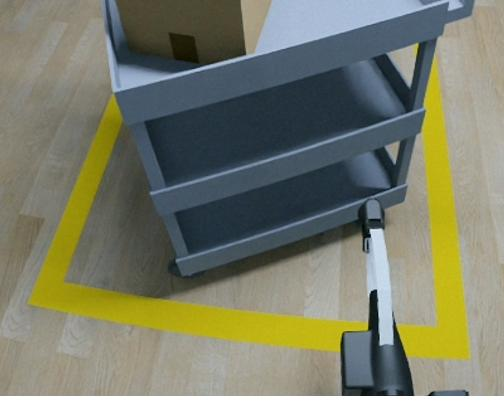

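Call:
move(blocking=false, r1={"base":{"strafe_m":-0.9},"joints":{"wrist_yaw_rad":3.0}}, cameras=[])

Call:
wait(seconds=5, cameras=[])

Call:
wait(seconds=2, cameras=[])

Call:
move(blocking=false, r1={"base":{"translate_m":0.5}}, cameras=[])

Call:
wait(seconds=4, cameras=[])

Call:
move(blocking=false, r1={"base":{"rotate_rad":1.0}}, cameras=[])

Call:
wait(seconds=3, cameras=["r1_head_camera","r1_head_left_camera"])

Call:
zoom_image(camera="r1_head_camera", region=[0, 200, 420, 560])

Scene clock: 1089.47 s.
move: r1 moving
r1.base_odometry: x=+0.161 y=+1.272 heading=+0.172
r1.turned_by_wheels: +0.000
r1.turned_by_imu: +0.000
r1.base_tilt: forward=-1.6 right=+1.3
r1.lidar_m: 0.70 0.67 3.09 1.41 1.30 0.46 0.47 0.53 0.78 1.64 1.78 0.86
r1.base_status: strafe_m moving
r1.joint_positions: lift_m=+0.680 arm_m=+0.000 wrist_yaw_rad=+0.587 wrist_pitch_rad=+0.002 wrist_roll_rad=+1.569 gripper_m=-0.019
r1.joint_status: wrist_yaw_rad moving
r1.measured_speeds: translate_m=+0.000 strafe_m=-0.141 rotate_rad=-0.001 lift_m=+0.000 arm_m=+0.000 wrist_yaw_rad=+1.820 wrist_pitch_rad=+0.000 wrist_roll_rad=+0.000
r1.motor_effort: lift_m=+14(14) arm_m=-5(5) wheel_0=+7(11) wheel_1=-8(10) wheel_2=+0(1)
r1.servo_current: wrist_yaw_rad=85(117) wrist_pitch_rad=39(46) wrist_roll_rad=59(65) gripper_m=52(59)
r1.contact_limits: lift_m 0.2
r1.hand_pose: x=+0.4595 y=+0.0868 z=+0.8582 quat_wxyz=(+0.678, +0.676, +0.205, +0.204) (m; r1's base frame)
r1.wrist_depth_mm: - - - 442 - - - / - - 683 455 - - - / - - 564 462 - - - / - - 517 480 - - - / - - 591 492 - - - / - - 647 198 - 539 - / - - 179 180 145 1499 1229
r2: as last shown
r2.base_tilt: forward=-0.7 right=+0.0
r2.lidar_m: 3.36 3.65 4.78 3.67 1.75 1.38 1.38 1.42 1.10 1.08 0.46 0.30
r2.motor_effort: lift_m=+15(15) arm_m=-10(10) wheel_0=+4(5) wheel_1=-2(3) wheel_2=+3(4)
r2.servo_current: wrist_yaw_rad=59(72) wrist_pitch_rad=46(52) wrist_roll_rad=52(52) gripper_m=91(98)
r2.contact_limits: arm_m 0.3
r2.wrist_depth_mm: - - - - - - - / - - - - - - - / - - - - - - - / - - - - - - - / - - - - - - - / - - 181 201 181 - - / - 1921 - - - 150 -
pictures: none
No camera images: "cameras" was empty.

Scene clock: 1093.30 s.
earlier move: r1 done
r1.base_odometry: x=+0.310 y=+0.421 heading=+0.173
r1.turned_by_wheels: +0.000
r1.turned_by_imu: -0.004
r1.base_tilt: forward=-1.6 right=+1.3
r1.lidar_m: 2.20 1.02 1.10 2.13 0.75 0.57 0.55 0.61 0.83 0.80 0.87 1.30
r1.base_status: done
r1.joint_positions: lift_m=+0.680 arm_m=+0.000 wrist_yaw_rad=+2.997 wrist_pitch_rad=+0.002 wrist_roll_rad=+1.569 gripper_m=-0.019
r1.joint_status: all done
r1.measured_speeds: all 0
r1.motor_effort: lift_m=+14(14) arm_m=-4(5) wheel_0=+1(11) wheel_1=+0(11) wheel_2=+0(2)
r1.servo_current: wrist_yaw_rad=52(117) wrist_pitch_rad=46(52) wrist_roll_rad=52(65) gripper_m=59(59)
r1.contact_limits: lift_m 0.2
r1.hand_pose: x=-0.1019 y=+0.1280 z=+0.8582 quat_wxyz=(+0.052, +0.050, +0.705, +0.706) (m; r1's base frame)
r1.wrist_depth_mm: - - - - - - - / - - - - - - - / - - - - - - - / - - - - - - - / - - - - - - - / - - 183 198 170 - - / - 132 163 145 144 - -
r2.base_odometry: x=-2.413 y=-2.423 heading=-0.398
r2.turned_by_wheels: +0.000
r2.turned_by_imu: +0.001
r2.base_tilt: forward=-0.6 right=+0.1
r2.lidar_m: 3.37 3.66 4.77 3.68 1.81 1.40 1.39 1.40 1.09 1.08 0.43 0.29
r2.base_status: not commanded
r2.joint_positions: lift_m=+0.750 arm_m=+0.238 wrist_yaw_rad=-1.115 wrist_pitch_rad=+0.007 wrist_roll_rad=+0.000 gripper_m=-0.019
r2.joint_status: not commanded
r2.measured_speeds: all 0
r2.motor_effort: lift_m=+15(15) arm_m=-10(11) wheel_0=+4(5) wheel_1=-2(3) wheel_2=+4(4)
r2.servo_current: wrist_yaw_rad=52(72) wrist_pitch_rad=52(59) wrist_roll_rad=46(65) gripper_m=98(104)
r2.contact_limits: arm_m 0.3
r2.hand_pose: x=+0.4578 y=-0.2974 z=+0.9264 quat_wxyz=(+0.849, +0.002, +0.003, -0.529) (m; r2's base frame)
r2.wrist_depth_mm: - - - - - - - / - - - - - - - / - - - - - - - / - - - - - - - / - - - - - - - / - - 180 202 180 - - / - 1983 - - - 150 -
wait: 3.83 of 5 s (r1 has come to rest)
pictures: none
No camera images: "cameras" was empty.

Scene clock: 1095.30 s.
r1.base_odometry: x=+0.310 y=+0.421 heading=+0.173
r1.turned_by_wheels: +0.000
r1.turned_by_imu: +0.000
r1.base_tilt: forward=-1.6 right=+1.3
r1.lidar_m: 2.20 1.02 1.10 2.12 0.73 0.58 0.56 0.63 0.83 0.80 0.87 1.27
r1.base_status: done
r1.joint_positions: lift_m=+0.680 arm_m=+0.000 wrist_yaw_rad=+2.997 wrist_pitch_rad=+0.002 wrist_roll_rad=+1.569 gripper_m=-0.019
r1.joint_status: all done
r1.measured_speeds: all 0
r1.motor_effort: lift_m=+14(14) arm_m=-4(5) wheel_0=+1(11) wheel_1=+0(11) wheel_2=+0(2)
r1.servo_current: wrist_yaw_rad=59(117) wrist_pitch_rad=39(52) wrist_roll_rad=39(65) gripper_m=52(59)
r1.contact_limits: lift_m 0.2
r1.hand_pose: x=-0.1019 y=+0.1280 z=+0.8582 quat_wxyz=(+0.052, +0.050, +0.705, +0.706) (m; r1's base frame)
r1.wrist_depth_mm: - - - - - - - / - - - - - - - / - - - - - - - / - - - - - - - / - - - - - - - / - - 183 198 171 - - / - 132 163 145 144 - -
r2.base_odometry: x=-2.413 y=-2.423 heading=-0.398
r2.turned_by_wheels: +0.000
r2.turned_by_imu: +0.000
r2.base_tilt: forward=-0.7 right=+0.0
r2.lidar_m: 3.36 3.66 4.78 3.72 1.78 1.41 1.36 1.42 1.08 1.08 0.45 0.31
r2.base_status: not commanded
r2.joint_positions: lift_m=+0.750 arm_m=+0.238 wrist_yaw_rad=-1.115 wrist_pitch_rad=+0.007 wrist_roll_rad=+0.000 gripper_m=-0.019
r2.joint_status: not commanded
r2.measured_speeds: all 0
r2.motor_effort: lift_m=+15(15) arm_m=-10(11) wheel_0=+4(5) wheel_1=-3(3) wheel_2=+4(4)
r2.servo_current: wrist_yaw_rad=39(72) wrist_pitch_rad=52(59) wrist_roll_rad=46(65) gripper_m=98(104)
r2.contact_limits: arm_m 0.3
r2.hand_pose: x=+0.4578 y=-0.2974 z=+0.9264 quat_wxyz=(+0.849, +0.002, +0.003, -0.529) (m; r2's base frame)
r2.wrist_depth_mm: - - - - - - - / - - - - - - - / - - - - - - - / - - - - - - - / - - - - - - - / - - 181 202 180 - - / - 1863 - - - 150 -
wait: 2.00 s; at rest by 0.27 s
pictures: none
No camera images: "cameras" was empty.

Scene clock: 1095.80 s.
move: r1 moving
r1.base_odometry: x=+0.340 y=+0.426 heading=+0.173
r1.turned_by_wheels: +0.000
r1.turned_by_imu: +0.000
r1.base_tilt: forward=-1.6 right=+1.3
r1.lidar_m: 2.17 1.00 1.07 2.13 0.79 0.61 0.60 0.66 0.82 0.81 0.87 1.26
r1.base_status: translate_m moving
r1.joint_positions: lift_m=+0.680 arm_m=+0.000 wrist_yaw_rad=+2.997 wrist_pitch_rad=+0.002 wrist_roll_rad=+1.569 gripper_m=-0.019
r1.joint_status: not commanded
r1.measured_speeds: translate_m=+0.122 strafe_m=+0.000 rotate_rad=-0.002 lift_m=+0.000 arm_m=+0.000 wrist_yaw_rad=+0.000 wrist_pitch_rad=+0.000 wrist_roll_rad=+0.000
r1.motor_effort: lift_m=+14(14) arm_m=-4(4) wheel_0=+7(8) wheel_1=+5(7) wheel_2=-8(9)
r1.servo_current: wrist_yaw_rad=33(52) wrist_pitch_rad=33(52) wrist_roll_rad=52(59) gripper_m=52(59)
r1.contact_limits: lift_m 0.2
r1.hand_pose: x=-0.1019 y=+0.1280 z=+0.8582 quat_wxyz=(+0.052, +0.050, +0.705, +0.706) (m; r1's base frame)
r1.wrist_depth_mm: - - - - - - - / - - - - - - - / - - - - - - - / - - - - - - - / - - - - - - - / - - 183 199 171 - - / - 132 163 145 145 - -
r2: as last shown
r2.base_tilt: forward=-0.6 right=+0.1
r2.lidar_m: 3.37 3.65 4.76 3.68 1.77 1.41 1.38 1.40 1.10 1.05 0.43 0.30
r2.motor_effort: lift_m=+15(15) arm_m=-10(10) wheel_0=+5(5) wheel_1=-3(3) wheel_2=+4(4)
r2.servo_current: wrist_yaw_rad=52(59) wrist_pitch_rad=52(52) wrist_roll_rad=39(52) gripper_m=85(98)
r2.contact_limits: arm_m 0.3
r2.wrist_depth_mm: - - - - - - - / - - - - - - - / - - - - - - - / - - - - - - - / - - - - - - - / - - 181 202 180 - - / - 1983 - - - 150 -
pictures: none
No camera images: "cameras" was empty.

Scene clock: 1098.43 s.
earlier move: r1 done
r1.base_odometry: x=+0.802 y=+0.507 heading=+0.173
r1.turned_by_wheels: +0.000
r1.turned_by_imu: +0.000
r1.base_tilt: forward=-1.6 right=+1.3
r1.lidar_m: 1.69 0.92 0.66 0.94 1.39 1.08 1.05 1.15 0.87 0.84 0.93 1.35
r1.base_status: done
r1.joint_positions: lift_m=+0.680 arm_m=+0.000 wrist_yaw_rad=+2.997 wrist_pitch_rad=+0.002 wrist_roll_rad=+1.569 gripper_m=-0.019
r1.joint_status: not commanded
r1.measured_speeds: all 0
r1.motor_effort: lift_m=+14(14) arm_m=-4(4) wheel_0=+3(9) wheel_1=+2(7) wheel_2=+0(10)
r1.servo_current: wrist_yaw_rad=52(78) wrist_pitch_rad=46(52) wrist_roll_rad=52(65) gripper_m=52(59)
r1.contact_limits: lift_m 0.2
r1.hand_pose: x=-0.1019 y=+0.1280 z=+0.8582 quat_wxyz=(+0.052, +0.050, +0.705, +0.706) (m; r1's base frame)
r1.wrist_depth_mm: - - - - - - 1205 / - - - - - - 1182 / - - - - - - 1160 / - - - - - - 1205 / - - - - - - 1205 / - - 183 198 171 - 1160 / - 132 163 145 145 - 1182
r2.base_odometry: x=-2.413 y=-2.423 heading=-0.398
r2.turned_by_wheels: +0.000
r2.turned_by_imu: +0.000
r2.base_tilt: forward=-0.6 right=+0.0
r2.lidar_m: 3.38 3.66 4.78 3.68 1.77 1.40 1.37 1.39 1.09 1.09 0.42 0.28
r2.base_status: not commanded
r2.joint_positions: lift_m=+0.750 arm_m=+0.238 wrist_yaw_rad=-1.115 wrist_pitch_rad=+0.007 wrist_roll_rad=+0.000 gripper_m=-0.019
r2.joint_status: not commanded
r2.measured_speeds: all 0
r2.motor_effort: lift_m=+15(15) arm_m=-10(11) wheel_0=+4(5) wheel_1=-3(3) wheel_2=+4(4)
r2.servo_current: wrist_yaw_rad=52(59) wrist_pitch_rad=46(52) wrist_roll_rad=39(59) gripper_m=91(98)
r2.contact_limits: arm_m 0.3
r2.hand_pose: x=+0.4578 y=-0.2974 z=+0.9264 quat_wxyz=(+0.849, +0.002, +0.003, -0.529) (m; r2's base frame)
r2.wrist_depth_mm: - - - - - - - / - - - - - - - / - - - - - - - / - - - - - - - / - - - - - - - / - - 181 201 180 - - / - 1863 - - - 150 -
wait: 2.63 of 4 s (r1 has come to rest)
pictures: none
No camera images: "cameras" was empty.

Scene clock: 1098.93 s.
move: r1 moving
r1.base_odometry: x=+0.802 y=+0.507 heading=+0.424
r1.turned_by_wheels: +0.252
r1.turned_by_imu: +0.252
r1.base_tilt: forward=-1.5 right=+1.2
r1.lidar_m: 1.72 0.65 0.68 2.29 1.18 1.03 1.05 0.94 0.84 0.85 1.03 1.69
r1.base_status: rotate_rad moving
r1.joint_positions: lift_m=+0.680 arm_m=+0.000 wrist_yaw_rad=+2.997 wrist_pitch_rad=+0.002 wrist_roll_rad=+1.569 gripper_m=-0.019
r1.joint_status: not commanded
r1.measured_speeds: translate_m=+0.000 strafe_m=+0.001 rotate_rad=+0.976 lift_m=+0.000 arm_m=+0.000 wrist_yaw_rad=+0.000 wrist_pitch_rad=+0.000 wrist_roll_rad=+0.000
r1.motor_effort: lift_m=+14(14) arm_m=-4(4) wheel_0=-7(7) wheel_1=-6(7) wheel_2=-7(8)
r1.servo_current: wrist_yaw_rad=52(72) wrist_pitch_rad=39(46) wrist_roll_rad=46(59) gripper_m=52(59)
r1.contact_limits: lift_m 0.2
r1.hand_pose: x=-0.1019 y=+0.1280 z=+0.8582 quat_wxyz=(+0.052, +0.050, +0.705, +0.706) (m; r1's base frame)
r1.wrist_depth_mm: - - - - - - 1138 / - - - - - - 1138 / - - - - - - 1138 / - - - - - - 1182 / - - - - - - 1205 / - - 182 198 171 - 1229 / - 132 163 145 144 - 1160
r2: as last shown
r2.base_tilt: forward=-0.6 right=+0.1
r2.lidar_m: 3.37 3.63 4.77 3.69 1.77 1.40 1.40 1.40 1.11 1.08 0.45 0.30
r2.motor_effort: lift_m=+15(15) arm_m=-10(10) wheel_0=+4(5) wheel_1=-2(3) wheel_2=+3(4)
r2.servo_current: wrist_yaw_rad=52(59) wrist_pitch_rad=46(52) wrist_roll_rad=46(52) gripper_m=91(98)
r2.contact_limits: arm_m 0.3
r2.wrist_depth_mm: - - - - - - - / - - - - - - - / - - - - - - - / - - - - - - - / - - - - - - - / - - 181 201 180 - - / - 1983 - - - 150 -
pictures: none
No camera images: "cameras" was empty.

Scene clock: 1100.13 s.
earlier move: r1 done
r1.base_odometry: x=+0.802 y=+0.507 heading=+1.173
r1.turned_by_wheels: +0.748
r1.turned_by_imu: +0.752
r1.base_tilt: forward=-1.6 right=+1.3
r1.lidar_m: 0.64 0.88 1.46 1.10 1.04 1.11 0.87 0.84 0.91 1.29 1.70 1.82
r1.base_status: done
r1.joint_positions: lift_m=+0.680 arm_m=+0.000 wrist_yaw_rad=+2.997 wrist_pitch_rad=+0.002 wrist_roll_rad=+1.569 gripper_m=-0.019
r1.joint_status: not commanded
r1.measured_speeds: all 0
r1.motor_effort: lift_m=+14(14) arm_m=-4(4) wheel_0=-1(9) wheel_1=-2(9) wheel_2=+0(8)
r1.servo_current: wrist_yaw_rad=39(72) wrist_pitch_rad=39(46) wrist_roll_rad=52(59) gripper_m=52(59)
r1.contact_limits: lift_m 0.2
r1.hand_pose: x=-0.1019 y=+0.1280 z=+0.8582 quat_wxyz=(+0.052, +0.050, +0.705, +0.706) (m; r1's base frame)
r1.wrist_depth_mm: - - - - - - 1098 / - - - - - - 1160 / - - - - - - 1182 / - - - - - - 1182 / - - - - - - 1182 / - - 183 198 171 - - / - 132 163 145 145 - -
r2.base_odometry: x=-2.413 y=-2.423 heading=-0.398
r2.turned_by_wheels: +0.000
r2.turned_by_imu: +0.000
r2.base_tilt: forward=-0.6 right=+0.1
r2.lidar_m: 3.37 3.67 4.75 3.68 1.79 1.39 1.38 1.39 1.09 1.07 0.45 0.29
r2.base_status: not commanded
r2.joint_positions: lift_m=+0.750 arm_m=+0.238 wrist_yaw_rad=-1.115 wrist_pitch_rad=+0.007 wrist_roll_rad=+0.000 gripper_m=-0.019
r2.joint_status: not commanded
r2.measured_speeds: all 0
r2.motor_effort: lift_m=+15(15) arm_m=-10(10) wheel_0=+4(5) wheel_1=-2(3) wheel_2=+4(4)
r2.servo_current: wrist_yaw_rad=59(65) wrist_pitch_rad=46(59) wrist_roll_rad=39(65) gripper_m=91(98)
r2.contact_limits: arm_m 0.3
r2.hand_pose: x=+0.4578 y=-0.2974 z=+0.9264 quat_wxyz=(+0.849, +0.002, +0.003, -0.529) (m; r2's base frame)
r2.wrist_depth_mm: - - - - - - - / - - - - - - - / - - - - - - - / - - - - - - - / - - - - - - - / - - 181 202 180 - - / - 1983 - - - 150 -
wait: 1.20 of 3 s (r1 has come to rest)
pictures: r1_head_camera, r1_head_left_camera
Images, in order (width x height): r1_head_camera 420x560, r1_head_left_camera 420x672.

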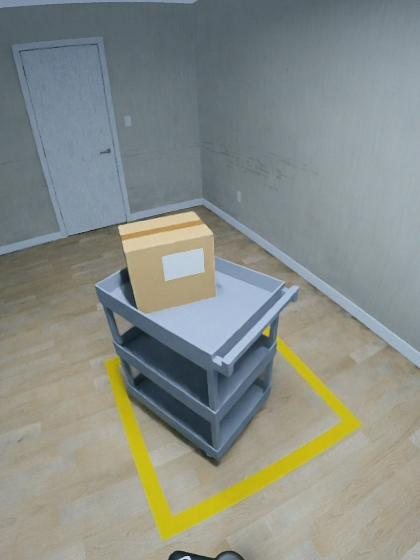

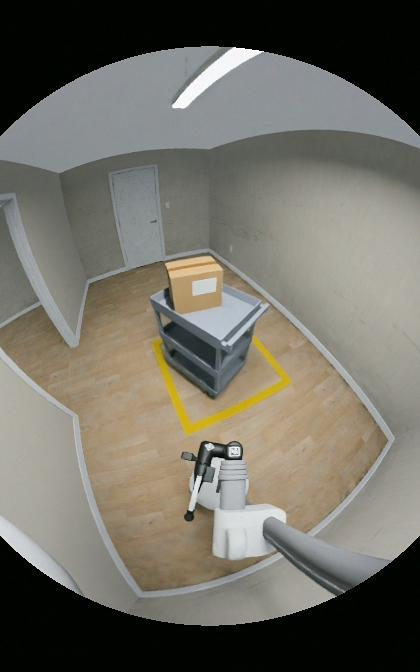

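Scaled by 1.200 from the camera's 420x560 image, which has a finer 600x800 frame.

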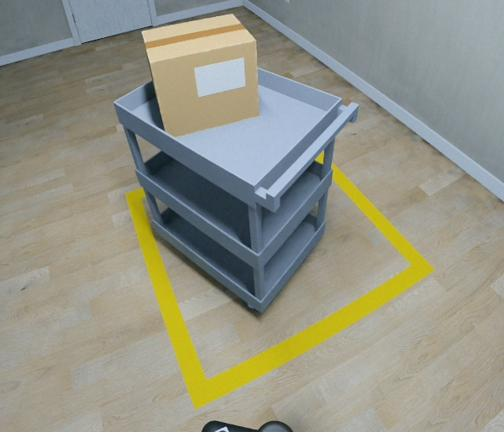

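Call:
zoom_image(camera="r1_head_camera", region=[90, 330, 250, 480])

Call:
zoom_image(camera="r1_head_camera", region=[80, 200, 310, 380])

Scaled by 3.150 from the camera's 420x560 image, which has a finer 600x800 frame.

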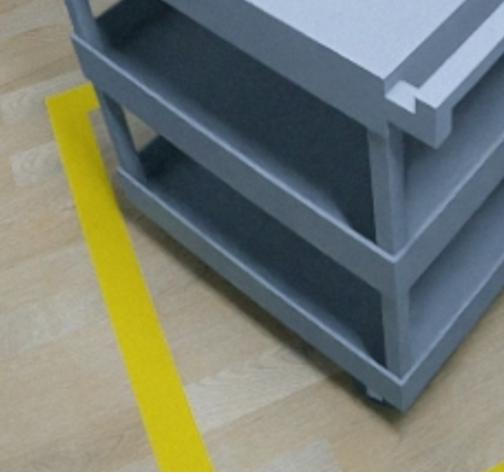

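Scaled by 2.191 from the camera's 420x560 image, which has a finer 600x800 frame.

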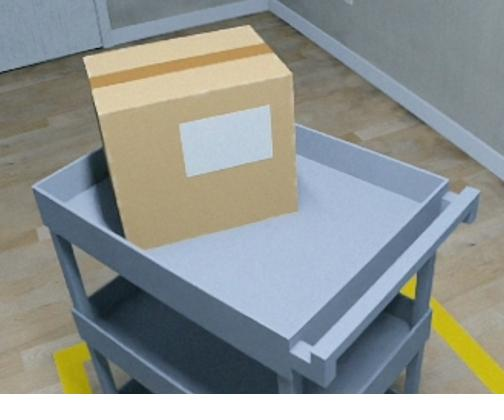

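Call:
move(blocking=false, r2={"joints":{"arm_m":0.5},"speeds":{"arm_m":0.05},"contact_limits":{"arm_m":0.3}}, cameras=[])

Call:
wait(seconds=8, cameras=["r2_head_camera","r2_head_right_camera"])

Scene clock: 1124.30 s.
move: r2 moving
r1: as last shown
r1.turned_by_wheels: +0.000
r1.turned_by_imu: +0.000
r1.lidar_m: 0.66 0.86 1.46 1.09 1.05 1.11 0.87 0.82 0.92 1.28 1.70 1.81
r1.motor_effort: lift_m=+14(14) arm_m=-4(4) wheel_0=-2(2) wheel_1=-3(3) wheel_2=+0(0)
r1.servo_current: wrist_yaw_rad=33(59) wrist_pitch_rad=33(46) wrist_roll_rad=52(52) gripper_m=52(59)
r1.contact_limits: lift_m 0.2
r1.wrist_depth_mm: - - - - - - 1098 / - - - - - - 1160 / - - - - - - 1182 / - - - - - - 1182 / - - - - - - 1138 / - - 183 198 171 - - / - 132 163 145 145 - -
r2.base_odometry: x=-2.413 y=-2.423 heading=-0.398
r2.turned_by_wheels: +0.000
r2.turned_by_imu: +0.000
r2.base_tilt: forward=-0.7 right=+0.1
r2.lidar_m: 3.37 3.65 4.78 3.69 1.77 1.41 1.40 1.41 1.11 1.07 0.46 0.30
r2.base_status: not commanded
r2.joint_positions: lift_m=+0.750 arm_m=+0.260 wrist_yaw_rad=-1.115 wrist_pitch_rad=+0.007 wrist_roll_rad=+0.000 gripper_m=-0.019
r2.joint_status: arm_m moving
r2.measured_speeds: translate_m=+0.000 strafe_m=+0.000 rotate_rad=+0.000 lift_m=+0.000 arm_m=+0.051 wrist_yaw_rad=+0.000 wrist_pitch_rad=+0.000 wrist_roll_rad=+0.000
r2.motor_effort: lift_m=+15(15) arm_m=+5(8) wheel_0=+4(5) wheel_1=-3(3) wheel_2=+4(4)
r2.servo_current: wrist_yaw_rad=39(59) wrist_pitch_rad=52(52) wrist_roll_rad=59(59) gripper_m=98(98)
r2.contact_limits: arm_m 0.3
r2.hand_pose: x=+0.4794 y=-0.2974 z=+0.9264 quat_wxyz=(+0.849, +0.002, +0.003, -0.529) (m; r2's base frame)
r2.wrist_depth_mm: - - 1537 - - - - / - - - - - - - / - - 1499 - - - - / - - 1537 - - - - / - - 1499 - - - - / - - 181 202 180 - - / - 1921 - - - 289 -
pictures: none
No camera images: "cameras" was empty.

Scene clock: 1129.70 s.
earlier move: r2 done
r1.base_odometry: x=+0.802 y=+0.507 heading=+1.173
r1.turned_by_wheels: +0.000
r1.turned_by_imu: +0.000
r1.base_tilt: forward=-1.6 right=+1.3
r1.lidar_m: 0.66 0.89 1.46 1.10 1.05 1.11 0.86 0.84 0.91 1.30 1.70 1.80
r1.base_status: not commanded
r1.joint_positions: lift_m=+0.680 arm_m=+0.000 wrist_yaw_rad=+2.997 wrist_pitch_rad=+0.002 wrist_roll_rad=+1.569 gripper_m=-0.019
r1.joint_status: not commanded
r1.measured_speeds: all 0
r1.motor_effort: lift_m=+14(14) arm_m=-4(4) wheel_0=-1(2) wheel_1=-2(3) wheel_2=+0(0)
r1.servo_current: wrist_yaw_rad=39(65) wrist_pitch_rad=39(52) wrist_roll_rad=59(78) gripper_m=52(59)
r1.contact_limits: lift_m 0.2
r1.hand_pose: x=-0.1019 y=+0.1280 z=+0.8582 quat_wxyz=(+0.052, +0.050, +0.705, +0.706) (m; r1's base frame)
r1.wrist_depth_mm: - - - - - - 1060 / - - - - - - 1138 / - - - - - - 1182 / - - - - - - 1182 / - - - - - - 1160 / - - 183 198 171 - - / - 132 163 145 145 - -
r2.base_odometry: x=-2.413 y=-2.423 heading=-0.398
r2.turned_by_wheels: +0.000
r2.turned_by_imu: +0.001
r2.base_tilt: forward=-0.7 right=+0.1
r2.lidar_m: 3.39 3.66 4.77 3.70 1.80 1.40 1.38 1.41 1.09 1.09 0.70 0.53
r2.base_status: not commanded
r2.joint_positions: lift_m=+0.750 arm_m=+0.500 wrist_yaw_rad=-1.113 wrist_pitch_rad=+0.007 wrist_roll_rad=+0.000 gripper_m=-0.019
r2.joint_status: all done
r2.measured_speeds: all 0
r2.motor_effort: lift_m=+15(15) arm_m=-4(10) wheel_0=+4(5) wheel_1=-3(3) wheel_2=+3(4)
r2.servo_current: wrist_yaw_rad=59(65) wrist_pitch_rad=46(59) wrist_roll_rad=46(78) gripper_m=91(104)
r2.contact_limits: arm_m 0.3
r2.hand_pose: x=+0.7200 y=-0.2973 z=+0.9264 quat_wxyz=(+0.849, +0.002, +0.003, -0.528) (m; r2's base frame)
r2.wrist_depth_mm: - - - - - - - / - - - - - - - / - - - - - - - / - - - - - - - / - - - 1464 - - - / - - 181 201 180 - - / - 1921 - - - - -
wait: 5.40 of 8 s (r2 has come to rest)
pictures: r2_head_camera, r2_head_right_camera
Images, in order (width x height): r2_head_camera 420x560, r2_head_right_camera 420x672.

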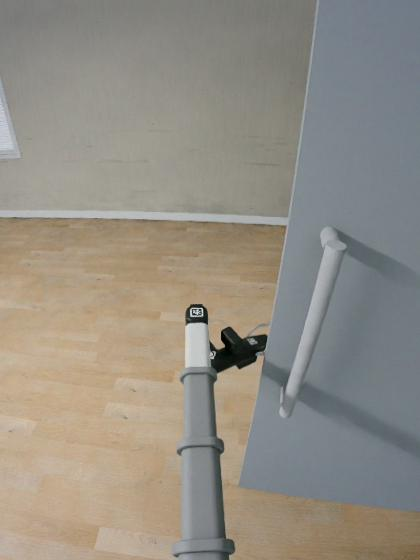

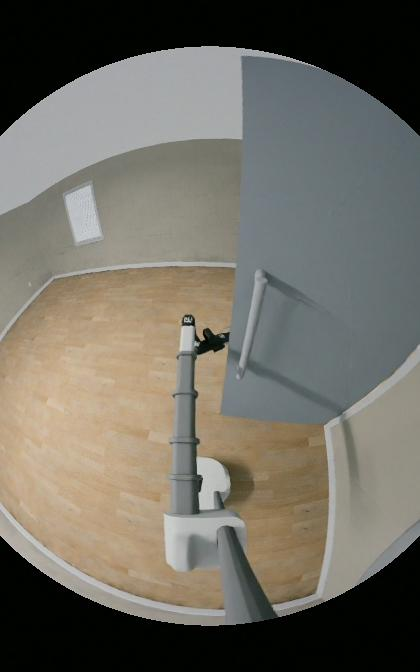

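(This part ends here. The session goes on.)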